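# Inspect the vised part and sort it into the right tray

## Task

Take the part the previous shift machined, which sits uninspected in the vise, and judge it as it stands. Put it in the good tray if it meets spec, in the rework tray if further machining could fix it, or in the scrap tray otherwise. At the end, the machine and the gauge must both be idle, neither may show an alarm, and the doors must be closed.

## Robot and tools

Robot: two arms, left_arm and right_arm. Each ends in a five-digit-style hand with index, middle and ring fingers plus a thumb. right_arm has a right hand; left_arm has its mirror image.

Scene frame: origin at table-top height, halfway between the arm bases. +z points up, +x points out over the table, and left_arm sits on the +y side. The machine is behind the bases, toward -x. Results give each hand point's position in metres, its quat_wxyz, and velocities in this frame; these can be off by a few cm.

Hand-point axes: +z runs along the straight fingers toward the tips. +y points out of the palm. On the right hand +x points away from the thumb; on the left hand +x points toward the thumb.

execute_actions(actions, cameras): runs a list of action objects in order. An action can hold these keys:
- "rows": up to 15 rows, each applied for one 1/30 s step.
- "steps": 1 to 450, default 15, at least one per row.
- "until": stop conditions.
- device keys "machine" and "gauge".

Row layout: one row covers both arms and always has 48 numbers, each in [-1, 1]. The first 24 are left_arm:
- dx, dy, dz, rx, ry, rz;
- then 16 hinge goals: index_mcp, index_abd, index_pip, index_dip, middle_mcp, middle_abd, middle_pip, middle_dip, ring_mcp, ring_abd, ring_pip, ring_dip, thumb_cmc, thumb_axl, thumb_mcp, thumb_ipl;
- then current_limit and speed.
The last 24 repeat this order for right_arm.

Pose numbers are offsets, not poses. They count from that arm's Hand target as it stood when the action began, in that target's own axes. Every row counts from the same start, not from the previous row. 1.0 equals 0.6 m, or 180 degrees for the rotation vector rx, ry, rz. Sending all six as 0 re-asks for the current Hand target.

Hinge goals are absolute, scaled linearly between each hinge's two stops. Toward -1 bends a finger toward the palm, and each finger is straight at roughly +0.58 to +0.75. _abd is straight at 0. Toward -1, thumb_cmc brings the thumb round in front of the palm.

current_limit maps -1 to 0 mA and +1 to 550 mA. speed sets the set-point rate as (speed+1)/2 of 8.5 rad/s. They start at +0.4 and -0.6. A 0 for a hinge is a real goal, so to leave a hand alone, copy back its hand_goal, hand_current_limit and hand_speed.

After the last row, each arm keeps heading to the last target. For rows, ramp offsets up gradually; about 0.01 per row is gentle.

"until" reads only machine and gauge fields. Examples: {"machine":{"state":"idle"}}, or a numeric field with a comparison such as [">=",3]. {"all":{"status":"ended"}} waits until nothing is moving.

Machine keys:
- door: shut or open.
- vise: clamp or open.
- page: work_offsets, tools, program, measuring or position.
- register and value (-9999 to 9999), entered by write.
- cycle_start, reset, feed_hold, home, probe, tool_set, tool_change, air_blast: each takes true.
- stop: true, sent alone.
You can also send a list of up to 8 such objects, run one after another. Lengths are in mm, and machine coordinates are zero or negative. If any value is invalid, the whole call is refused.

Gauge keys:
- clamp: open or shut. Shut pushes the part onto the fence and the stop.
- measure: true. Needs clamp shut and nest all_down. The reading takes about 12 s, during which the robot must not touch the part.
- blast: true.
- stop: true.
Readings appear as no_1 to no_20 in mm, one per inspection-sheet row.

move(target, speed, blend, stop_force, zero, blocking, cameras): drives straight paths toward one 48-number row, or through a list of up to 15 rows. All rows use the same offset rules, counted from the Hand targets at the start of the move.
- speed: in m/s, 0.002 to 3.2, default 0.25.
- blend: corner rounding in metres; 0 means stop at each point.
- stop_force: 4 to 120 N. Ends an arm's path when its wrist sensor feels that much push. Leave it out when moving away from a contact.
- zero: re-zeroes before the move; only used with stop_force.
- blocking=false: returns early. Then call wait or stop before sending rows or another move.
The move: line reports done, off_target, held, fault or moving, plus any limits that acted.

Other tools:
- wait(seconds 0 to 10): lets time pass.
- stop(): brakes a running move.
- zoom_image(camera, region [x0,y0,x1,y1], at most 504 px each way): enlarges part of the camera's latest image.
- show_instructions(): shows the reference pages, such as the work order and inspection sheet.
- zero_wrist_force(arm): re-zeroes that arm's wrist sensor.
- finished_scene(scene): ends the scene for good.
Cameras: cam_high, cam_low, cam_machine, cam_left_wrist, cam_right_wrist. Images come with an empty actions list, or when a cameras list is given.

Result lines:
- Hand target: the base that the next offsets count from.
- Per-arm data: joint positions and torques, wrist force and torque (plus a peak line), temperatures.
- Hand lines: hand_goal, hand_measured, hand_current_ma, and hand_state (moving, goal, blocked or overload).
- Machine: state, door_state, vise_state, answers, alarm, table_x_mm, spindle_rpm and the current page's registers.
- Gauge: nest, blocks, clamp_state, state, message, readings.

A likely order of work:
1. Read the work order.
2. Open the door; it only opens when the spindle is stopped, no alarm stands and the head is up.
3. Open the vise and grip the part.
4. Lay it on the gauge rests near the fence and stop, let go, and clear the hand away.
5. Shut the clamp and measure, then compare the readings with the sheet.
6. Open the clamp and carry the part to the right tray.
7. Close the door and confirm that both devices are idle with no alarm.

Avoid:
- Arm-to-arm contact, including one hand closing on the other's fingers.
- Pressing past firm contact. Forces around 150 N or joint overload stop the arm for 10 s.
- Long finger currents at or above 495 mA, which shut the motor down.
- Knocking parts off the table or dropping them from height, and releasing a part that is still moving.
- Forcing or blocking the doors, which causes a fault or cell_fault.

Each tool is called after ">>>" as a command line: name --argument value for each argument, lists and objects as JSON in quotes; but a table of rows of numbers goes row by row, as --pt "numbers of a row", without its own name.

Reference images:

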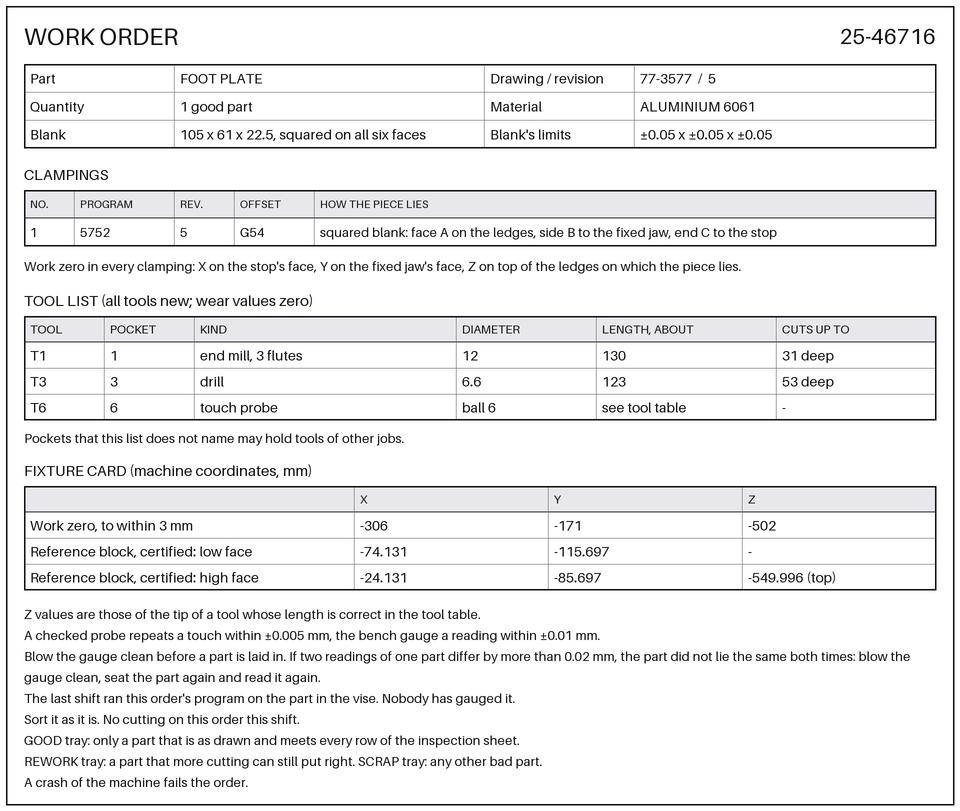

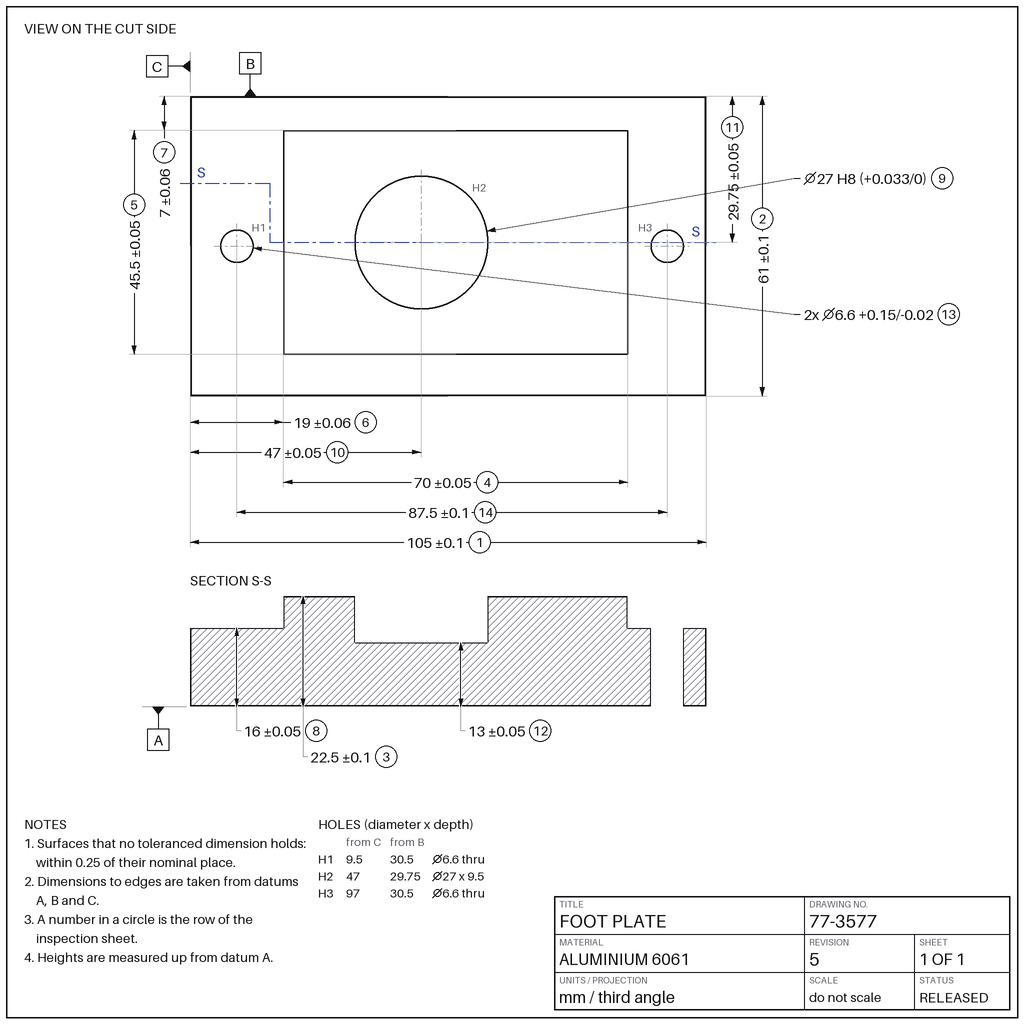

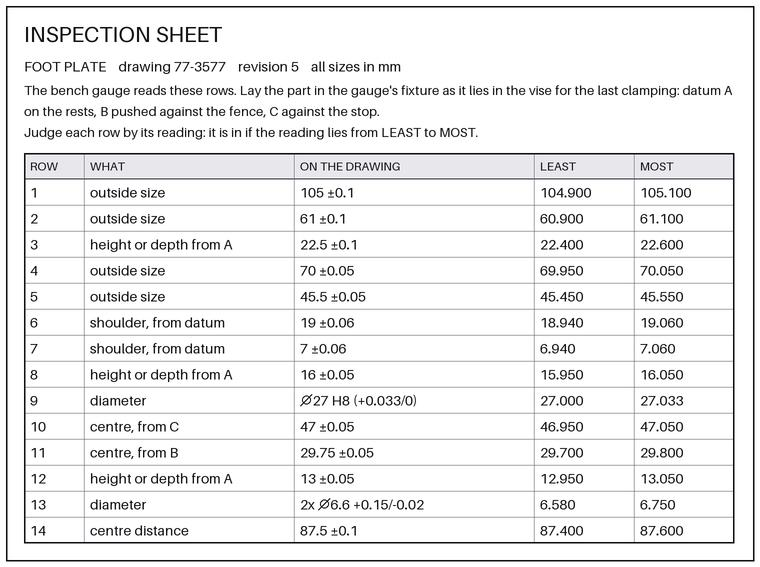

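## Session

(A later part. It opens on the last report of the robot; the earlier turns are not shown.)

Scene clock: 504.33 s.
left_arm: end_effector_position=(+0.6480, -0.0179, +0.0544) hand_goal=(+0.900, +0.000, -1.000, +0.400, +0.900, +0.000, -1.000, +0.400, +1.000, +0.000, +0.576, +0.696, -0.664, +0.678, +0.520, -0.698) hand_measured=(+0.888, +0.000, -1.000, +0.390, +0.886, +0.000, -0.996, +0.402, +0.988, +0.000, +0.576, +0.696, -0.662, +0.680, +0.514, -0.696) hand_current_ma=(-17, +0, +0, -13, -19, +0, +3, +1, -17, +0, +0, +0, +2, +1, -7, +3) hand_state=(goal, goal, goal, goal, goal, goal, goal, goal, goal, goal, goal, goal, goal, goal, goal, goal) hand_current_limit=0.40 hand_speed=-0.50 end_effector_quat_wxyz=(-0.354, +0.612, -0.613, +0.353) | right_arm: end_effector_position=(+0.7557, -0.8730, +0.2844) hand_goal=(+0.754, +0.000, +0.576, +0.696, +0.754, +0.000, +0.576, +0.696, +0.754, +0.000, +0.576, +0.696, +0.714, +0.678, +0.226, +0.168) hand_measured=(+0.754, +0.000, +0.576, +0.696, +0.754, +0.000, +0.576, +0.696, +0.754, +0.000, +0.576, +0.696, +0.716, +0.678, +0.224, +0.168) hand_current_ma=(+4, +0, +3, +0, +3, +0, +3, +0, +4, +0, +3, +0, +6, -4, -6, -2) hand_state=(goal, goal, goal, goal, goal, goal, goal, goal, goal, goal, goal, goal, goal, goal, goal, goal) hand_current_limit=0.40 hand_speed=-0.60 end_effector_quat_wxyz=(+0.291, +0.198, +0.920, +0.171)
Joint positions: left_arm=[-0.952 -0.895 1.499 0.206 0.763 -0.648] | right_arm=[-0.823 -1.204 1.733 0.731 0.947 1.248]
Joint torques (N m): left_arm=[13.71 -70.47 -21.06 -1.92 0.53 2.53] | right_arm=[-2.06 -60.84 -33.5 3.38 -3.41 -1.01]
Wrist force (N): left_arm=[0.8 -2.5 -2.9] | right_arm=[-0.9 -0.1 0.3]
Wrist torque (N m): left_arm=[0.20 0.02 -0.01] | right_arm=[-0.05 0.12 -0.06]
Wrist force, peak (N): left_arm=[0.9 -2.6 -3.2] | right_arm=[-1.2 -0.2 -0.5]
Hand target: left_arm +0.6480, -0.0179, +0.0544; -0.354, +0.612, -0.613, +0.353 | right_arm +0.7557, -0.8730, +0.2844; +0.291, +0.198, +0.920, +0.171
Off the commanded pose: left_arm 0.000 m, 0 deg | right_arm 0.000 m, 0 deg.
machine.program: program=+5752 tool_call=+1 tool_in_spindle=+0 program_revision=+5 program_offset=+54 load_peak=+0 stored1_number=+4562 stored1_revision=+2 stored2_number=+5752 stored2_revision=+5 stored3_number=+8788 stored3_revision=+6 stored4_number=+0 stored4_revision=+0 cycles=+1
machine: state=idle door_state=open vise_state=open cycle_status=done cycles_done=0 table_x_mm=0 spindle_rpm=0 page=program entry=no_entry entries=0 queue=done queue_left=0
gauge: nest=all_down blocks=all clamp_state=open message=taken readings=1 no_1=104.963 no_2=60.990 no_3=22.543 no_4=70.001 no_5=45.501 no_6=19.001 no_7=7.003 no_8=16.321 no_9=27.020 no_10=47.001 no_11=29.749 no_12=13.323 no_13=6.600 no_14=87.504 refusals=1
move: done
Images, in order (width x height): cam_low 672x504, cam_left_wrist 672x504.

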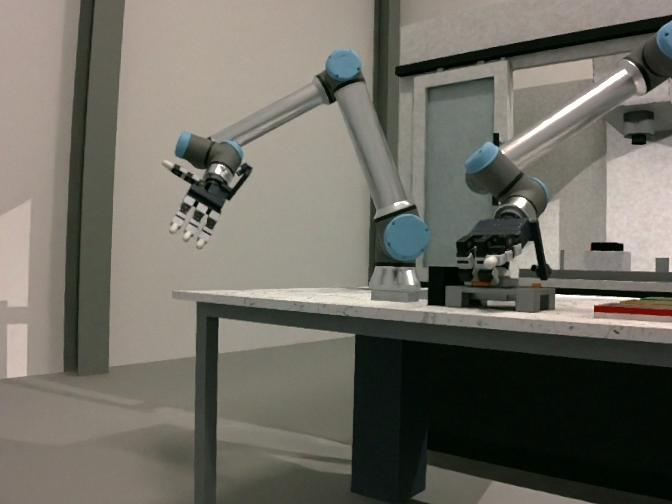

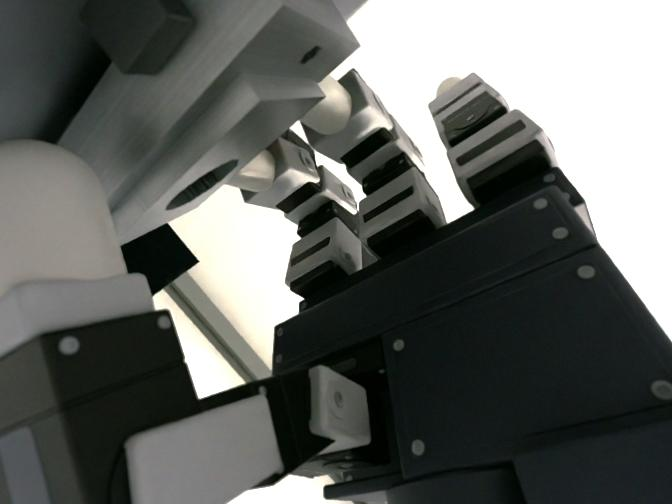

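>>> execute_actions --actions '[{"rows":[[0,-0.00217,-0.00125,0,0,0,0.86,0,-1.0,0.40,0.86,0,-1.0,0.40,1.0,0,0.576,0.696,-0.664,0.677,0.48,-0.6973,0.78,-0.8,0,0,0,0,0,0,0.754,0,0.576,0.696,0.754,0,0.576,0.696,0.754,0,0.576,0.696,0.714,0.678,0.226,0.168,0.4,-0.6]],"steps":25},{"rows":[[0,0,0,0,0,0,0.80,0,-1.0,0.40,0.80,0,-1.0,0.40,1.0,0,0.576,0.696,-0.664,0.677,0.42,-0.6973,0.78,-0.85,0,0,0,0,0,0,0.754,0,0.576,0.696,0.754,0,0.576,0.696,0.754,0,0.576,0.696,0.714,0.678,0.226,0.168,0.4,-0.6]],"steps":35}]'

Scene clock: 510.63 s.
left_arm: end_effector_position=(+0.6480, -0.0179, +0.0560) hand_goal=(+0.800, +0.000, -1.000, +0.400, +0.800, +0.000, -1.000, +0.400, +1.000, +0.000, +0.576, +0.696, -0.664, +0.678, +0.420, -0.698) hand_measured=(+0.852, +0.000, -0.990, +0.402, +0.850, +0.000, -0.988, +0.402, +0.988, +0.000, +0.576, +0.696, -0.662, +0.680, +0.442, -0.694) hand_current_ma=(+125, +0, +13, +0, +120, +0, +13, +1, -17, +0, +0, +0, +2, +1, +47, +5) hand_state=(blocked, goal, goal, goal, blocked, goal, goal, goal, goal, goal, goal, goal, goal, goal, blocked, goal) hand_current_limit=0.78 hand_speed=-0.85 end_effector_quat_wxyz=(-0.354, +0.612, -0.613, +0.353) | right_arm: end_effector_position=(+0.7557, -0.8730, +0.2844) hand_goal=(+0.754, +0.000, +0.576, +0.696, +0.754, +0.000, +0.576, +0.696, +0.754, +0.000, +0.576, +0.696, +0.714, +0.678, +0.226, +0.168) hand_measured=(+0.754, +0.000, +0.576, +0.696, +0.754, +0.000, +0.576, +0.696, +0.754, +0.000, +0.576, +0.696, +0.716, +0.678, +0.224, +0.168) hand_current_ma=(+4, +0, +3, +0, +3, +0, +3, +0, +4, +0, +3, +0, +6, -4, -6, -2) hand_state=(goal, goal, goal, goal, goal, goal, goal, goal, goal, goal, goal, goal, goal, goal, goal, goal) hand_current_limit=0.40 hand_speed=-0.60 end_effector_quat_wxyz=(+0.291, +0.198, +0.920, +0.171)
Joint positions: left_arm=[-0.951 -0.896 1.498 0.208 0.763 -0.648] | right_arm=[-0.823 -1.204 1.733 0.731 0.947 1.248]
Joint torques (N m): left_arm=[4.3 -95.04 -31.12 5.39 0.91 -0.14] | right_arm=[-1.92 -59.19 -33.5 3.33 -3.49 -1.07]
Wrist force (N): left_arm=[-0.4 -5.1 2.5] | right_arm=[-0.6 0.2 -0.1]
Wrist torque (N m): left_arm=[-0.02 -0.03 0.02] | right_arm=[0.01 0.08 -0.02]
Wrist force, peak (N): left_arm=[-0.2 -5.7 2.3] | right_arm=[-1.1 -0.7 -0.4]
Hand target: left_arm +0.6480, -0.0179, +0.0559; -0.354, +0.612, -0.613, +0.353 | right_arm +0.7557, -0.8730, +0.2844; +0.291, +0.198, +0.920, +0.171
Off the commanded pose: left_arm 0.000 m, 0 deg | right_arm 0.000 m, 0 deg.
machine.program: program=+5752 tool_call=+1 tool_in_spindle=+0 program_revision=+5 program_offset=+54 load_peak=+0 stored1_number=+4562 stored1_revision=+2 stored2_number=+5752 stored2_revision=+5 stored3_number=+8788 stored3_revision=+6 stored4_number=+0 stored4_revision=+0 cycles=+1
machine: state=idle door_state=open vise_state=open cycle_status=done cycles_done=0 table_x_mm=0 spindle_rpm=0 page=program entry=no_entry entries=0 queue=done queue_left=0
gauge: nest=all_down blocks=all clamp_state=open message=taken readings=1 no_1=104.963 no_2=60.990 no_3=22.543 no_4=70.001 no_5=45.501 no_6=19.001 no_7=7.003 no_8=16.321 no_9=27.020 no_10=47.001 no_11=29.749 no_12=13.323 no_13=6.600 no_14=87.504 refusals=1

>>> execute_actions --actions '[{"rows":[[0,-0.00255,0.00278,0,0,0,0.81,0,-1.0,0.40,0.81,0,-1.0,0.40,1.0,0,0.576,0.696,-0.664,0.677,0.42,-0.6973,0.78,-0.85,0,0,0,0,0,0,0.754,0,0.576,0.696,0.754,0,0.576,0.696,0.754,0,0.576,0.696,0.714,0.678,0.226,0.168,0.4,-0.6]],"steps":25},{"rows":[[0,-0.00072,-0.00042,0,0,0,0.78,0,-1.0,0.40,0.78,0,-1.0,0.40,1.0,0,0.576,0.696,-0.664,0.677,0.37,-0.6973,0.78,-0.85,0,0,0,0,0,0,0.754,0,0.576,0.696,0.754,0,0.576,0.696,0.754,0,0.576,0.696,0.714,0.678,0.226,0.168,0.4,-0.6]],"steps":30}]'

Scene clock: 517.27 s.
left_arm: end_effector_position=(+0.6502, -0.0179, +0.0569) hand_goal=(+0.780, +0.000, -1.000, +0.400, +0.780, +0.000, -1.000, +0.400, +1.000, +0.000, +0.576, +0.696, -0.664, +0.678, +0.370, -0.698) hand_measured=(+0.822, +0.000, -0.976, +0.408, +0.820, +0.000, -0.976, +0.408, +0.988, +0.000, +0.576, +0.696, -0.660, +0.680, +0.444, -0.678) hand_current_ma=(+92, +0, +37, +7, +89, +0, +39, +8, -17, +0, +0, +0, +2, +1, +271, +42) hand_state=(blocked, goal, blocked, goal, blocked, goal, blocked, goal, goal, goal, goal, goal, goal, goal, blocked, goal) hand_current_limit=0.78 hand_speed=-0.85 end_effector_quat_wxyz=(-0.354, +0.612, -0.613, +0.353) | right_arm: end_effector_position=(+0.7557, -0.8730, +0.2844) hand_goal=(+0.754, +0.000, +0.576, +0.696, +0.754, +0.000, +0.576, +0.696, +0.754, +0.000, +0.576, +0.696, +0.714, +0.678, +0.226, +0.168) hand_measured=(+0.754, +0.000, +0.576, +0.696, +0.754, +0.000, +0.576, +0.696, +0.754, +0.000, +0.576, +0.696, +0.716, +0.678, +0.224, +0.168) hand_current_ma=(+4, +0, +3, +0, +3, +0, +3, +0, +4, +0, +3, +0, +6, -4, -6, -2) hand_state=(goal, goal, goal, goal, goal, goal, goal, goal, goal, goal, goal, goal, goal, goal, goal, goal) hand_current_limit=0.40 hand_speed=-0.60 end_effector_quat_wxyz=(+0.291, +0.198, +0.920, +0.171)
Joint positions: left_arm=[-0.949 -0.895 1.494 0.209 0.765 -0.645] | right_arm=[-0.823 -1.204 1.733 0.731 0.947 1.248]
Joint torques (N m): left_arm=[8.79 -109.52 -51.1 5.34 0.4 1.5] | right_arm=[-0.24 -60.74 -34.17 3.55 -3.43 -0.98]
Wrist force (N): left_arm=[0.8 0.7 -0.1] | right_arm=[-0.6 -0.5 -0.3]
Wrist torque (N m): left_arm=[0.08 -0.07 0.05] | right_arm=[-0.05 0.08 -0.04]
Wrist force, peak (N): left_arm=[-0.3 -5.5 2.3] | right_arm=[-1.2 -0.5 -0.2]
Hand target: left_arm +0.6502, -0.0179, +0.0569; -0.354, +0.612, -0.613, +0.353 | right_arm +0.7557, -0.8730, +0.2844; +0.291, +0.198, +0.920, +0.171
Off the commanded pose: left_arm 0.000 m, 0 deg | right_arm 0.000 m, 0 deg.
machine.program: program=+5752 tool_call=+1 tool_in_spindle=+0 program_revision=+5 program_offset=+54 load_peak=+0 stored1_number=+4562 stored1_revision=+2 stored2_number=+5752 stored2_revision=+5 stored3_number=+8788 stored3_revision=+6 stored4_number=+0 stored4_revision=+0 cycles=+1
machine: state=idle door_state=open vise_state=open cycle_status=done cycles_done=0 table_x_mm=0 spindle_rpm=0 page=program entry=no_entry entries=0 queue=done queue_left=0
gauge: nest=some_down blocks=stop clamp_state=open message=taken readings=1 no_1=104.963 no_2=60.990 no_3=22.543 no_4=70.001 no_5=45.501 no_6=19.001 no_7=7.003 no_8=16.321 no_9=27.020 no_10=47.001 no_11=29.749 no_12=13.323 no_13=6.600 no_14=87.504 refusals=1

>>> execute_actions --actions '[{"rows":[[0,0,0,0,0,0,0.75,0,-1.0,0.40,0.75,0,-1.0,0.40,1.0,0,0.576,0.696,-0.664,0.677,0.33,-0.6973,0.78,-0.85,0,0,0,0,0,0,0.754,0,0.576,0.696,0.754,0,0.576,0.696,0.754,0,0.576,0.696,0.714,0.678,0.226,0.168,0.4,-0.6]],"steps":25},{"rows":[[0,0,0,0,0,0,0.73,0,-1.0,0.40,0.73,0,-1.0,0.40,1.0,0,0.576,0.696,-0.664,0.677,0.30,-0.6973,0.78,-0.85,0,0,0,0,0,0,0.754,0,0.576,0.696,0.754,0,0.576,0.696,0.754,0,0.576,0.696,0.714,0.678,0.226,0.168,0.4,-0.6]],"steps":25}]' --cameras '["cam_left_wrist"]'

>>> move --pt "0 -0.01155 -0.00667 0 0 0 0.73 0 -1.0 0.40 0.73 0 -1.0 0.40 1.0 0 0.576 0.696 -0.664 0.677 0.30 -0.6973 0.78 -0.85 0 0 0 0 0 0 0.754 0 0.576 0.696 0.754 0 0.576 0.696 0.754 0 0.576 0.696 0.714 0.678 0.226 0.168 0.4 -0.6" --speed 0.008 --cameras '["cam_low","cam_left_wrist"]'

>>> zoom_image --camera "cam_low" --region '[450, 240, 540, 310]'

Scene clock: 526.00 s.
left_arm: end_effector_position=(+0.6502, -0.0179, +0.0570) hand_goal=(+0.730, +0.000, -1.000, +0.400, +0.730, +0.000, -1.000, +0.400, +1.000, +0.000, +0.576, +0.696, -0.664, +0.678, +0.300, -0.698) hand_measured=(+0.812, +0.000, -0.972, +0.408, +0.810, +0.000, -0.972, +0.408, +0.988, +0.000, +0.576, +0.696, -0.660, +0.680, +0.440, -0.674) hand_current_ma=(+241, +0, +49, +7, +237, +0, +50, +8, -17, +0, +0, +0, +2, +1, +490, +56) hand_state=(blocked, goal, blocked, goal, blocked, goal, blocked, goal, goal, goal, goal, goal, goal, goal, blocked, blocked) hand_current_limit=0.78 hand_speed=-0.85 end_effector_quat_wxyz=(-0.354, +0.612, -0.613, +0.353) | right_arm: end_effector_position=(+0.7557, -0.8730, +0.2844) hand_goal=(+0.754, +0.000, +0.576, +0.696, +0.754, +0.000, +0.576, +0.696, +0.754, +0.000, +0.576, +0.696, +0.714, +0.678, +0.226, +0.168) hand_measured=(+0.754, +0.000, +0.576, +0.696, +0.754, +0.000, +0.576, +0.696, +0.754, +0.000, +0.576, +0.696, +0.716, +0.678, +0.224, +0.168) hand_current_ma=(+4, +0, +3, +0, +3, +0, +3, +0, +4, +0, +3, +0, +6, -4, -6, -2) hand_state=(goal, goal, goal, goal, goal, goal, goal, goal, goal, goal, goal, goal, goal, goal, goal, goal) hand_current_limit=0.40 hand_speed=-0.60 end_effector_quat_wxyz=(+0.291, +0.198, +0.920, +0.171)
Joint positions: left_arm=[-0.949 -0.895 1.494 0.209 0.765 -0.645] | right_arm=[-0.823 -1.204 1.733 0.731 0.947 1.248]
Joint torques (N m): left_arm=[-2.08 -89.04 -36.13 5.77 -0.92 0] | right_arm=[-0.67 -59.52 -34.14 3.62 -3.36 -1.03]
Wrist force (N): left_arm=[-0.3 -4.3 0.2] | right_arm=[-0.4 -0.2 0.1]
Wrist torque (N m): left_arm=[-0.08 -0.01 0.00] | right_arm=[-0.04 0.06 -0.02]
Wrist force, peak (N): left_arm=[-0.1 -4.5 -0.1] | right_arm=[-1.3 0.2 -0.3]
Hand target: left_arm +0.6502, -0.0179, +0.0569; -0.354, +0.612, -0.613, +0.353 | right_arm +0.7557, -0.8730, +0.2844; +0.291, +0.198, +0.920, +0.171
Off the commanded pose: left_arm 0.000 m, 0 deg | right_arm 0.000 m, 0 deg.
machine.program: program=+5752 tool_call=+1 tool_in_spindle=+0 program_revision=+5 program_offset=+54 load_peak=+0 stored1_number=+4562 stored1_revision=+2 stored2_number=+5752 stored2_revision=+5 stored3_number=+8788 stored3_revision=+6 stored4_number=+0 stored4_revision=+0 cycles=+1
machine: state=idle door_state=open vise_state=open cycle_status=done cycles_done=0 table_x_mm=0 spindle_rpm=0 page=program entry=no_entry entries=0 queue=done queue_left=0
gauge: nest=all_down blocks=all clamp_state=open message=taken readings=1 no_1=104.963 no_2=60.990 no_3=22.543 no_4=70.001 no_5=45.501 no_6=19.001 no_7=7.003 no_8=16.321 no_9=27.020 no_10=47.001 no_11=29.749 no_12=13.323 no_13=6.600 no_14=87.504 refusals=1
Images, in order (width x height): cam_left_wrist 672x504.

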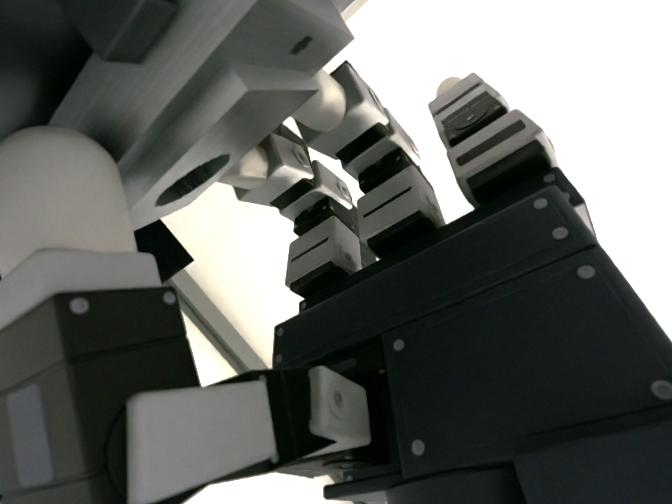

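Scene clock: 527.23 s.
left_arm: end_effector_position=(+0.6502, -0.0179, +0.0647) hand_goal=(+0.730, +0.000, -1.000, +0.400, +0.730, +0.000, -1.000, +0.400, +1.000, +0.000, +0.576, +0.696, -0.664, +0.678, +0.300, -0.698) hand_measured=(+0.802, +0.000, -0.958, +0.414, +0.804, +0.000, -0.962, +0.414, +0.988, +0.000, +0.576, +0.696, -0.658, +0.680, +0.428, -0.656) hand_current_ma=(+200, +0, +86, +19, +206, +0, +75, +17, -17, +0, +0, +0, +4, +1, +490, +129) hand_state=(blocked, goal, blocked, goal, blocked, goal, blocked, goal, goal, goal, goal, goal, goal, goal, blocked, blocked) hand_current_limit=0.78 hand_speed=-0.85 end_effector_quat_wxyz=(-0.354, +0.612, -0.613, +0.353) | right_arm: end_effector_position=(+0.7557, -0.8730, +0.2844) hand_goal=(+0.754, +0.000, +0.576, +0.696, +0.754, +0.000, +0.576, +0.696, +0.754, +0.000, +0.576, +0.696, +0.714, +0.678, +0.226, +0.168) hand_measured=(+0.754, +0.000, +0.576, +0.696, +0.754, +0.000, +0.576, +0.696, +0.754, +0.000, +0.576, +0.696, +0.716, +0.678, +0.224, +0.168) hand_current_ma=(+4, +0, +3, +0, +3, +0, +3, +0, +4, +0, +3, +0, +6, -4, -6, -2) hand_state=(goal, goal, goal, goal, goal, goal, goal, goal, goal, goal, goal, goal, goal, goal, goal, goal) hand_current_limit=0.40 hand_speed=-0.60 end_effector_quat_wxyz=(+0.291, +0.198, +0.920, +0.171)
Joint positions: left_arm=[-0.949 -0.902 1.49 0.22 0.765 -0.645] | right_arm=[-0.823 -1.204 1.733 0.731 0.947 1.248]
Joint torques (N m): left_arm=[-2.49 -115.48 -49.99 5.35 -1.45 0.81] | right_arm=[-2.28 -58.99 -33.51 3.39 -3.5 -0.89]
Wrist force (N): left_arm=[0.0 2.5 2.1] | right_arm=[-0.6 0.1 -0.2]
Wrist torque (N m): left_arm=[0.16 -0.01 0.03] | right_arm=[0.01 0.08 -0.03]
Wrist force, peak (N): left_arm=[0.2 -4.3 0.1] | right_arm=[-0.9 0.4 0.4]
Hand target: left_arm +0.6502, -0.0179, +0.0649; -0.354, +0.612, -0.613, +0.353 | right_arm +0.7557, -0.8730, +0.2844; +0.291, +0.198, +0.920, +0.171
Off the commanded pose: left_arm 0.000 m, 0 deg | right_arm 0.000 m, 0 deg.
machine.program: program=+5752 tool_call=+1 tool_in_spindle=+0 program_revision=+5 program_offset=+54 load_peak=+0 stored1_number=+4562 stored1_revision=+2 stored2_number=+5752 stored2_revision=+5 stored3_number=+8788 stored3_revision=+6 stored4_number=+0 stored4_revision=+0 cycles=+1
machine: state=idle door_state=open vise_state=open cycle_status=done cycles_done=0 table_x_mm=0 spindle_rpm=0 page=program entry=no_entry entries=0 queue=done queue_left=0
gauge: nest=some_down blocks=free clamp_state=open message=taken readings=1 no_1=104.963 no_2=60.990 no_3=22.543 no_4=70.001 no_5=45.501 no_6=19.001 no_7=7.003 no_8=16.321 no_9=27.020 no_10=47.001 no_11=29.749 no_12=13.323 no_13=6.600 no_14=87.504 refusals=1
move: done
Images, in order (width x height): cam_low 672x504, cam_left_wrist 672x504.

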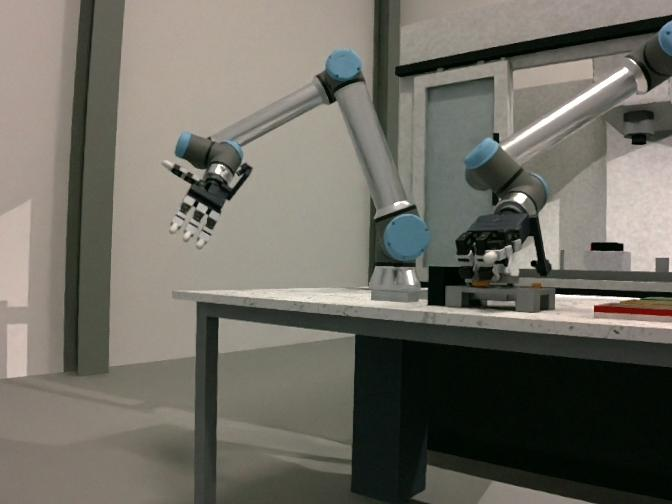

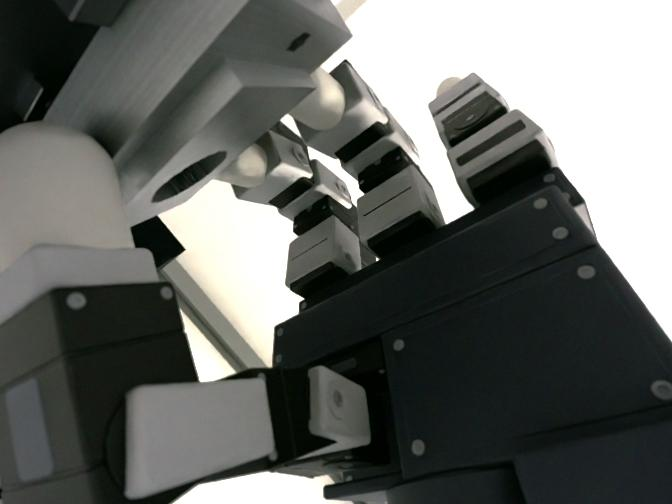

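Scaled by 5.600 from the camera's 672x504 image, which has a finer 960x720 frame.

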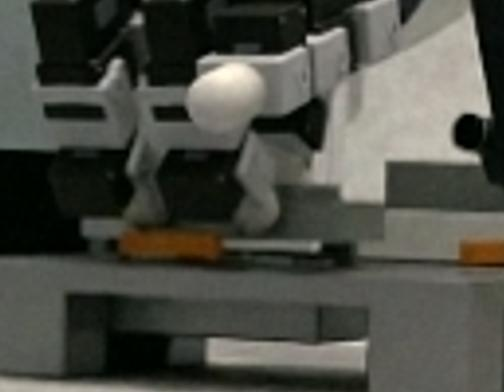

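>>> move --pt "0 -0.0217 -0.0125 0 0 0 0.73 0 -1.0 0.40 0.73 0 -1.0 0.40 1.0 0 0.576 0.696 -0.664 0.677 0.30 -0.6973 0.78 -0.85 0 0 0 0 0 0 0.754 0 0.576 0.696 0.754 0 0.576 0.696 0.754 0 0.576 0.696 0.714 0.678 0.226 0.168 0.4 -0.6" --speed 0.012 --cameras '["cam_low","cam_left_wrist"]'

>>> zoom_image --camera "cam_low" --region '[450, 240, 540, 310]'

Scene clock: 533.40 s.
left_arm: end_effector_position=(+0.6502, -0.0179, +0.0797) hand_goal=(+0.730, +0.000, -1.000, +0.400, +0.730, +0.000, -1.000, +0.400, +1.000, +0.000, +0.576, +0.696, -0.664, +0.678, +0.300, -0.698) hand_measured=(+0.800, +0.000, -0.956, +0.416, +0.798, +0.000, -0.962, +0.414, +0.988, +0.000, +0.576, +0.696, -0.654, +0.680, +0.428, -0.654) hand_current_ma=(+191, +0, +89, +20, +182, +0, +75, +17, -17, +0, +0, +0, +11, +1, +490, +138) hand_state=(blocked, goal, blocked, goal, blocked, goal, blocked, goal, goal, goal, goal, goal, goal, goal, blocked, blocked) hand_current_limit=0.78 hand_speed=-0.85 end_effector_quat_wxyz=(-0.354, +0.612, -0.613, +0.353) | right_arm: end_effector_position=(+0.7557, -0.8730, +0.2844) hand_goal=(+0.754, +0.000, +0.576, +0.696, +0.754, +0.000, +0.576, +0.696, +0.754, +0.000, +0.576, +0.696, +0.714, +0.678, +0.226, +0.168) hand_measured=(+0.754, +0.000, +0.576, +0.696, +0.754, +0.000, +0.576, +0.696, +0.754, +0.000, +0.576, +0.696, +0.716, +0.678, +0.224, +0.168) hand_current_ma=(+4, +0, +3, +0, +3, +0, +3, +0, +4, +0, +3, +0, +6, -4, -6, -2) hand_state=(goal, goal, goal, goal, goal, goal, goal, goal, goal, goal, goal, goal, goal, goal, goal, goal) hand_current_limit=0.40 hand_speed=-0.60 end_effector_quat_wxyz=(+0.291, +0.198, +0.920, +0.171)
Joint positions: left_arm=[-0.949 -0.916 1.483 0.241 0.765 -0.645] | right_arm=[-0.823 -1.204 1.733 0.731 0.947 1.248]
Joint torques (N m): left_arm=[1.61 -111.65 -54.01 5.59 -0.81 1.94] | right_arm=[-2.71 -60.17 -34.67 3.56 -3.55 -1.19]
Wrist force (N): left_arm=[0.6 3.6 1.0] | right_arm=[-0.5 0.1 0.3]
Wrist torque (N m): left_arm=[0.25 -0.07 0.05] | right_arm=[-0.02 0.06 -0.02]
Wrist force, peak (N): left_arm=[0.4 3.8 1.2] | right_arm=[-1.3 -0.2 -0.1]
Hand target: left_arm +0.6503, -0.0179, +0.0799; -0.354, +0.612, -0.613, +0.353 | right_arm +0.7557, -0.8730, +0.2844; +0.291, +0.198, +0.920, +0.171
Off the commanded pose: left_arm 0.000 m, 0 deg | right_arm 0.000 m, 0 deg.
machine.program: program=+5752 tool_call=+1 tool_in_spindle=+0 program_revision=+5 program_offset=+54 load_peak=+0 stored1_number=+4562 stored1_revision=+2 stored2_number=+5752 stored2_revision=+5 stored3_number=+8788 stored3_revision=+6 stored4_number=+0 stored4_revision=+0 cycles=+1
machine: state=idle door_state=open vise_state=open cycle_status=done cycles_done=0 table_x_mm=0 spindle_rpm=0 page=program entry=no_entry entries=0 queue=done queue_left=0
gauge: nest=all_up blocks=free clamp_state=open message=taken readings=1 no_1=104.963 no_2=60.990 no_3=22.543 no_4=70.001 no_5=45.501 no_6=19.001 no_7=7.003 no_8=16.321 no_9=27.020 no_10=47.001 no_11=29.749 no_12=13.323 no_13=6.600 no_14=87.504 refusals=1
move: done
Images, in order (width x height): cam_low 672x504, cam_left_wrist 672x504.

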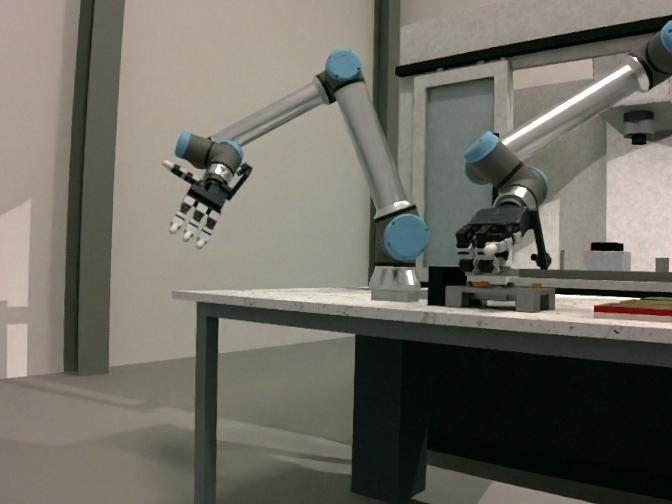

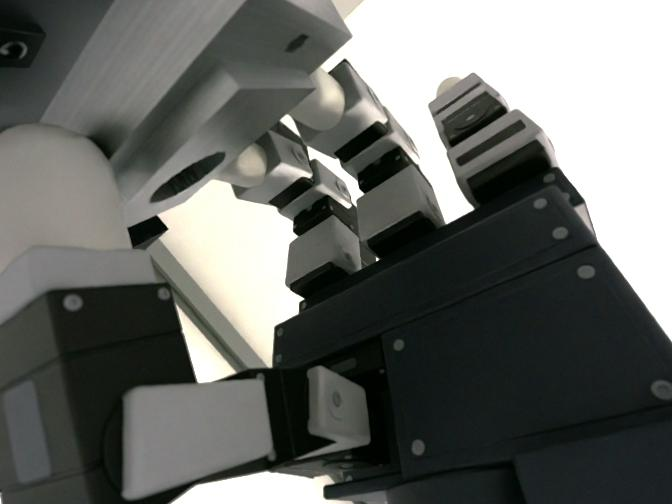

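Scaled by 5.600 from the camera's 672x504 image, which has a finer 960x720 frame.

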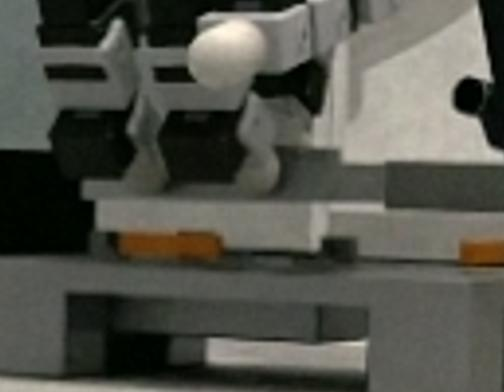

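>>> move --pt "0 -0.1732 -0.1 0 0 0 0.73 0 -1.0 0.40 0.73 0 -1.0 0.40 1.0 0 0.576 0.696 -0.664 0.677 0.30 -0.6973 0.78 -0.85 0 0 0 0 0 0 0.754 0 0.576 0.696 0.754 0 0.576 0.696 0.754 0 0.576 0.696 0.714 0.678 0.226 0.168 0.4 -0.6" --speed 0.05

>>> move --pt "-0.5765 0.1583 -0.2742 0 0.433 0.25 0.73 0 -1.0 0.40 0.73 0 -1.0 0.40 1.0 0 0.576 0.696 -0.664 0.677 0.30 -0.6973 0.78 -0.85 0 0 0 0 0 0 0.754 0 0.576 0.696 0.754 0 0.576 0.696 0.754 0 0.576 0.696 0.714 0.678 0.226 0.168 0.4 -0.6" --speed 0.1 --cameras '["cam_low","cam_high","cam_left_wrist"]'

>>> zoom_image --camera "cam_high" --region '[400, 110, 560, 280]'

Scene clock: 550.33 s.
left_arm: end_effector_position=(+0.6503, -0.0180, +0.1997) hand_goal=(+0.730, +0.000, -1.000, +0.400, +0.730, +0.000, -1.000, +0.400, +1.000, +0.000, +0.576, +0.696, -0.664, +0.678, +0.300, -0.698) hand_measured=(+0.800, +0.000, -0.956, +0.416, +0.798, +0.000, -0.962, +0.414, +0.988, +0.000, +0.576, +0.696, -0.654, +0.680, +0.428, -0.654) hand_current_ma=(+191, +0, +89, +20, +181, +0, +75, +17, -17, +0, +0, +0, +11, +1, +489, +138) hand_state=(blocked, goal, blocked, goal, blocked, goal, blocked, goal, goal, goal, goal, goal, goal, goal, blocked, blocked) hand_current_limit=0.78 hand_speed=-0.85 end_effector_quat_wxyz=(-0.354, +0.612, -0.613, +0.353) | right_arm: end_effector_position=(+0.7557, -0.8730, +0.2844) hand_goal=(+0.754, +0.000, +0.576, +0.696, +0.754, +0.000, +0.576, +0.696, +0.754, +0.000, +0.576, +0.696, +0.714, +0.678, +0.226, +0.168) hand_measured=(+0.754, +0.000, +0.576, +0.696, +0.754, +0.000, +0.576, +0.696, +0.754, +0.000, +0.576, +0.696, +0.716, +0.678, +0.224, +0.168) hand_current_ma=(+4, +0, +3, +0, +3, +0, +3, +0, +4, +0, +3, +0, +6, -4, -6, -2) hand_state=(goal, goal, goal, goal, goal, goal, goal, goal, goal, goal, goal, goal, goal, goal, goal, goal) hand_current_limit=0.40 hand_speed=-0.60 end_effector_quat_wxyz=(+0.291, +0.198, +0.920, +0.171)
Joint positions: left_arm=[-0.949 -1.007 1.4 0.415 0.765 -0.645] | right_arm=[-0.823 -1.204 1.733 0.731 0.947 1.248]
Joint torques (N m): left_arm=[-3.79 -108.74 -57.31 5.09 -1.83 -1.17] | right_arm=[-1.99 -61.36 -33.95 3.59 -3.37 -0.99]
Wrist force (N): left_arm=[0.8 3.3 0.9] | right_arm=[-0.6 -0.4 0.3]
Wrist torque (N m): left_arm=[0.25 -0.09 0.03] | right_arm=[-0.09 0.07 -0.05]
Wrist force, peak (N): left_arm=[0.4 4.0 1.3] | right_arm=[-1.1 -0.3 -0.4]
Hand target: left_arm +0.6503, -0.0180, +0.1999; -0.354, +0.612, -0.613, +0.353 | right_arm +0.7557, -0.8730, +0.2844; +0.291, +0.198, +0.920, +0.171
Off the commanded pose: left_arm 0.000 m, 0 deg | right_arm 0.000 m, 0 deg.
machine.program: program=+5752 tool_call=+1 tool_in_spindle=+0 program_revision=+5 program_offset=+54 load_peak=+0 stored1_number=+4562 stored1_revision=+2 stored2_number=+5752 stored2_revision=+5 stored3_number=+8788 stored3_revision=+6 stored4_number=+0 stored4_revision=+0 cycles=+1
machine: state=idle door_state=open vise_state=open cycle_status=done cycles_done=0 table_x_mm=0 spindle_rpm=0 page=program entry=no_entry entries=0 queue=done queue_left=0
gauge: nest=all_up blocks=free clamp_state=open message=taken readings=1 no_1=104.963 no_2=60.990 no_3=22.543 no_4=70.001 no_5=45.501 no_6=19.001 no_7=7.003 no_8=16.321 no_9=27.020 no_10=47.001 no_11=29.749 no_12=13.323 no_13=6.600 no_14=87.504 refusals=1
move: done

Scene clock: 558.83 s.
left_arm: end_effector_position=(+0.4604, +0.3279, +0.2004) hand_goal=(+0.730, +0.000, -1.000, +0.400, +0.730, +0.000, -1.000, +0.400, +1.000, +0.000, +0.576, +0.696, -0.664, +0.678, +0.300, -0.698) hand_measured=(+0.800, +0.000, -0.956, +0.416, +0.796, +0.000, -0.962, +0.414, +0.988, +0.000, +0.576, +0.696, -0.654, +0.680, +0.428, -0.654) hand_current_ma=(+191, +0, +89, +20, +178, +0, +75, +17, -17, +0, +0, +0, +13, +1, +490, +139) hand_state=(blocked, goal, blocked, goal, blocked, goal, blocked, goal, goal, goal, goal, goal, goal, goal, blocked, blocked) hand_current_limit=0.78 hand_speed=-0.85 end_effector_quat_wxyz=(+0.000, +0.000, +0.866, -0.500) | right_arm: end_effector_position=(+0.7557, -0.8730, +0.2844) hand_goal=(+0.754, +0.000, +0.576, +0.696, +0.754, +0.000, +0.576, +0.696, +0.754, +0.000, +0.576, +0.696, +0.714, +0.678, +0.226, +0.168) hand_measured=(+0.754, +0.000, +0.576, +0.696, +0.754, +0.000, +0.576, +0.696, +0.754, +0.000, +0.576, +0.696, +0.716, +0.678, +0.224, +0.168) hand_current_ma=(+4, +0, +3, +0, +3, +0, +3, +0, +4, +0, +3, +0, +6, -4, -6, -2) hand_state=(goal, goal, goal, goal, goal, goal, goal, goal, goal, goal, goal, goal, goal, goal, goal, goal) hand_current_limit=0.40 hand_speed=-0.60 end_effector_quat_wxyz=(+0.291, +0.198, +0.920, +0.171)
Joint positions: left_arm=[-0.358 -1.295 1.861 0.419 2.497 0.878] | right_arm=[-0.823 -1.204 1.733 0.731 0.947 1.248]
Joint torques (N m): left_arm=[11.38 -41.28 -52.06 5.96 4.42 1.9] | right_arm=[-0.46 -59.47 -33.56 3.57 -3.76 -1.07]
Wrist force (N): left_arm=[0.2 3.8 1.2] | right_arm=[-1.1 -0.5 0.2]
Wrist torque (N m): left_arm=[0.31 -0.08 -0.08] | right_arm=[-0.09 0.13 -0.08]
Wrist force, peak (N): left_arm=[0.5 4.2 1.6] | right_arm=[-1.2 0.3 -0.6]
Hand target: left_arm +0.4604, +0.3279, +0.2004; +0.000, +0.000, +0.866, -0.500 | right_arm +0.7557, -0.8730, +0.2844; +0.291, +0.198, +0.920, +0.171
Off the commanded pose: left_arm 0.000 m, 0 deg | right_arm 0.000 m, 0 deg.
machine.program: program=+5752 tool_call=+1 tool_in_spindle=+0 program_revision=+5 program_offset=+54 load_peak=+0 stored1_number=+4562 stored1_revision=+2 stored2_number=+5752 stored2_revision=+5 stored3_number=+8788 stored3_revision=+6 stored4_number=+0 stored4_revision=+0 cycles=+1
machine: state=idle door_state=open vise_state=open cycle_status=done cycles_done=0 table_x_mm=0 spindle_rpm=0 page=program entry=no_entry entries=0 queue=done queue_left=0
gauge: nest=all_up blocks=free clamp_state=open message=taken readings=1 no_1=104.963 no_2=60.990 no_3=22.543 no_4=70.001 no_5=45.501 no_6=19.001 no_7=7.003 no_8=16.321 no_9=27.020 no_10=47.001 no_11=29.749 no_12=13.323 no_13=6.600 no_14=87.504 refusals=1
move: done
Images, in order (width x height): cam_high 672x504, cam_low 672x504, cam_left_wrist 672x504.

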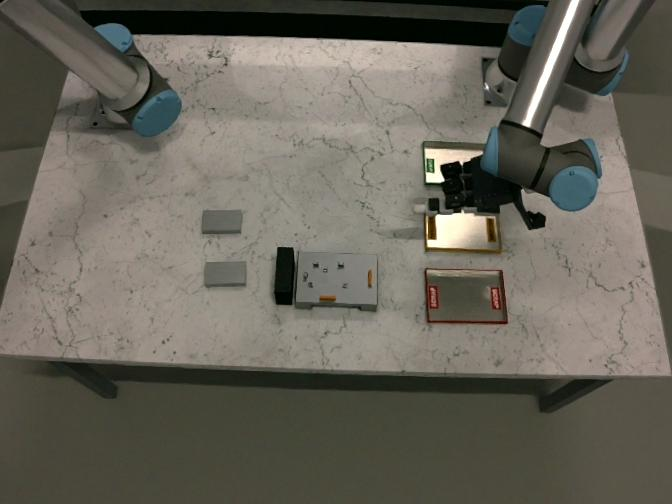

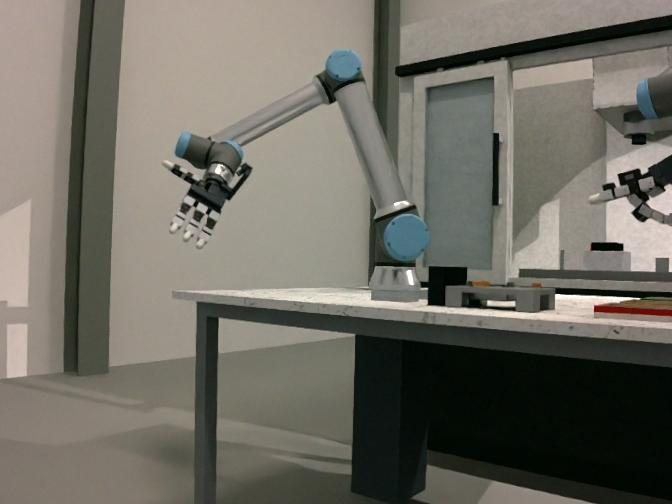

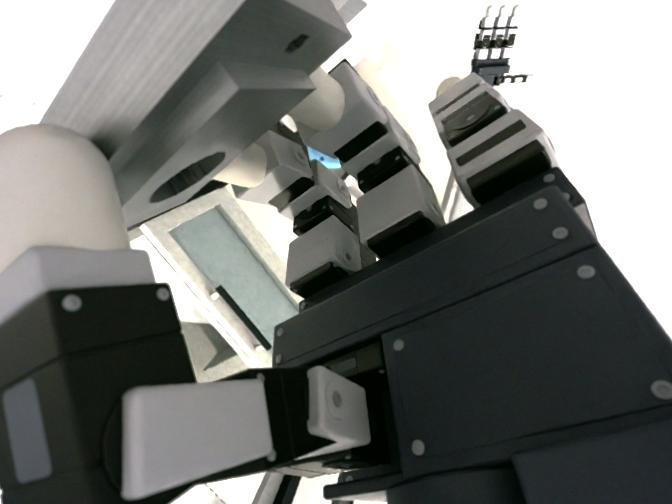

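Scaled by 2.965 from the camera's 672x504 image, which has a finer 960x720 frame.

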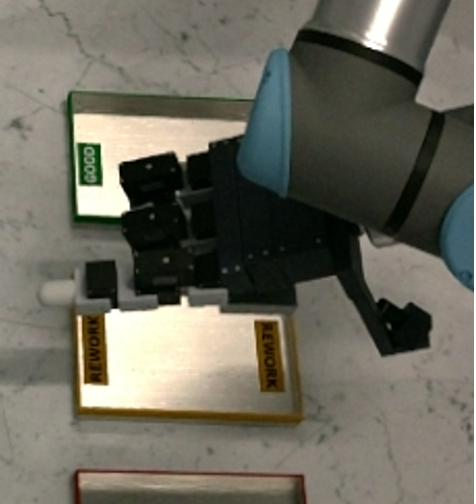

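>>> move --pt "0 0.1743 0.116 0 0 0 0.73 0 -1.0 0.40 0.73 0 -1.0 0.40 1.0 0 0.576 0.696 -0.664 0.677 0.30 -0.6973 0.78 -0.85 0 0 0 0 0 0 0.754 0 0.576 0.696 0.754 0 0.576 0.696 0.754 0 0.576 0.696 0.714 0.678 0.226 0.168 0.4 -0.6" --speed 0.06 --cameras '["cam_low","cam_high"]'

>>> zoom_image --camera "cam_high" --region '[410, 150, 560, 290]'

>>> zoom_image --camera "cam_low" --region '[560, 200, 672, 320]'

Scene clock: 569.93 s.
left_arm: end_effector_position=(+0.4604, +0.3201, +0.0752) hand_goal=(+0.730, +0.000, -1.000, +0.400, +0.730, +0.000, -1.000, +0.400, +1.000, +0.000, +0.576, +0.696, -0.664, +0.678, +0.300, -0.698) hand_measured=(+0.800, +0.000, -0.956, +0.416, +0.796, +0.000, -0.962, +0.414, +0.988, +0.000, +0.576, +0.696, -0.654, +0.680, +0.428, -0.654) hand_current_ma=(+191, +0, +89, +20, +178, +0, +75, +17, -17, +0, +0, +0, +13, +1, +490, +140) hand_state=(blocked, goal, blocked, goal, blocked, goal, blocked, goal, goal, goal, goal, goal, goal, goal, blocked, blocked) hand_current_limit=0.78 hand_speed=-0.85 end_effector_quat_wxyz=(+0.000, +0.000, +0.866, -0.500) | right_arm: end_effector_position=(+0.7557, -0.8730, +0.2844) hand_goal=(+0.754, +0.000, +0.576, +0.696, +0.754, +0.000, +0.576, +0.696, +0.754, +0.000, +0.576, +0.696, +0.714, +0.678, +0.226, +0.168) hand_measured=(+0.754, +0.000, +0.576, +0.696, +0.754, +0.000, +0.576, +0.696, +0.754, +0.000, +0.576, +0.696, +0.716, +0.678, +0.224, +0.168) hand_current_ma=(+4, +0, +3, +0, +3, +0, +3, +0, +4, +0, +3, +0, +6, -4, -6, -2) hand_state=(goal, goal, goal, goal, goal, goal, goal, goal, goal, goal, goal, goal, goal, goal, goal, goal) hand_current_limit=0.40 hand_speed=-0.60 end_effector_quat_wxyz=(+0.291, +0.198, +0.920, +0.171)
Joint positions: left_arm=[-0.372 -1.162 1.944 0.189 2.49 0.86] | right_arm=[-0.823 -1.204 1.733 0.731 0.947 1.248]
Joint torques (N m): left_arm=[-14.57 -54.24 -18.32 -1 0.06 -1.79] | right_arm=[-2.41 -58.76 -32.59 3.34 -3.51 -1.13]
Wrist force (N): left_arm=[0.0 3.7 0.9] | right_arm=[-0.5 -0.3 0.0]
Wrist torque (N m): left_arm=[0.34 -0.06 0.24] | right_arm=[-0.05 0.07 -0.03]
Wrist force, peak (N): left_arm=[0.3 4.2 1.4] | right_arm=[-0.8 -0.5 -0.8]
Hand target: left_arm +0.4604, +0.3201, +0.0750; +0.000, +0.000, +0.866, -0.500 | right_arm +0.7557, -0.8730, +0.2844; +0.291, +0.198, +0.920, +0.171
Off the commanded pose: left_arm 0.000 m, 0 deg | right_arm 0.000 m, 0 deg.
machine.program: program=+5752 tool_call=+1 tool_in_spindle=+0 program_revision=+5 program_offset=+54 load_peak=+0 stored1_number=+4562 stored1_revision=+2 stored2_number=+5752 stored2_revision=+5 stored3_number=+8788 stored3_revision=+6 stored4_number=+0 stored4_revision=+0 cycles=+1
machine: state=idle door_state=open vise_state=open cycle_status=done cycles_done=0 table_x_mm=0 spindle_rpm=0 page=program entry=no_entry entries=0 queue=done queue_left=0
gauge: nest=all_up blocks=free clamp_state=open message=taken readings=1 no_1=104.963 no_2=60.990 no_3=22.543 no_4=70.001 no_5=45.501 no_6=19.001 no_7=7.003 no_8=16.321 no_9=27.020 no_10=47.001 no_11=29.749 no_12=13.323 no_13=6.600 no_14=87.504 refusals=1
move: done
Images, in order (width x height): cam_high 672x504, cam_low 672x504.

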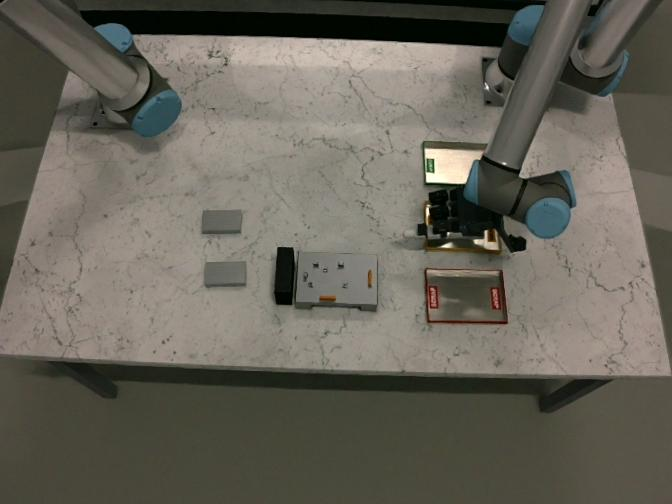

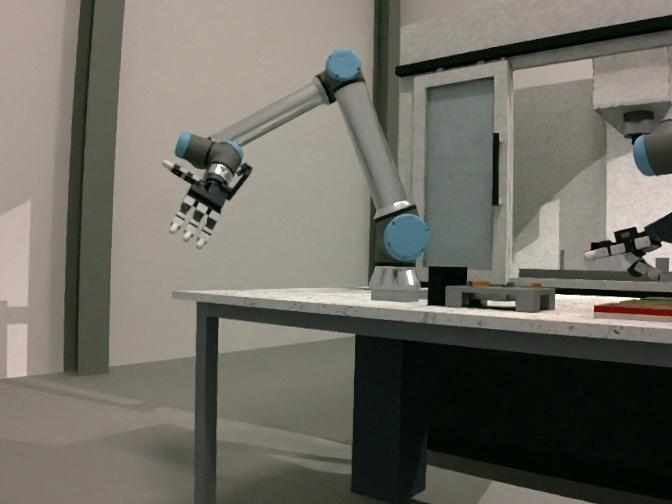

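Scaled by 3.360 from the camera's 672x504 image, which has a finer 960x720 frame.

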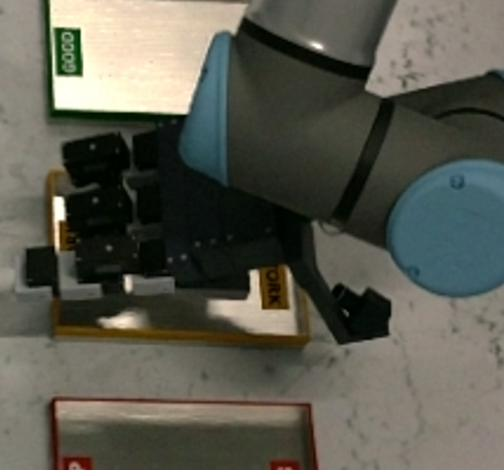

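Scaled by 4.200 from the camera's 672x504 image, which has a finer 960x720 frame.

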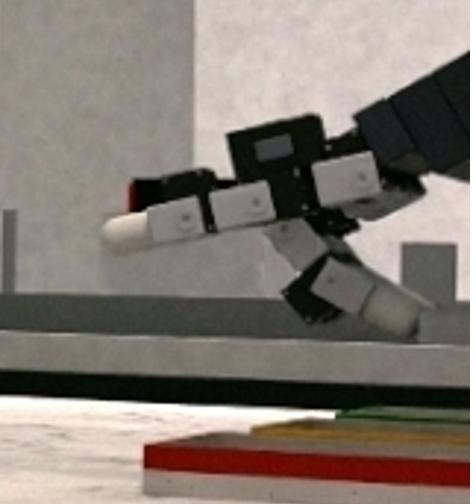

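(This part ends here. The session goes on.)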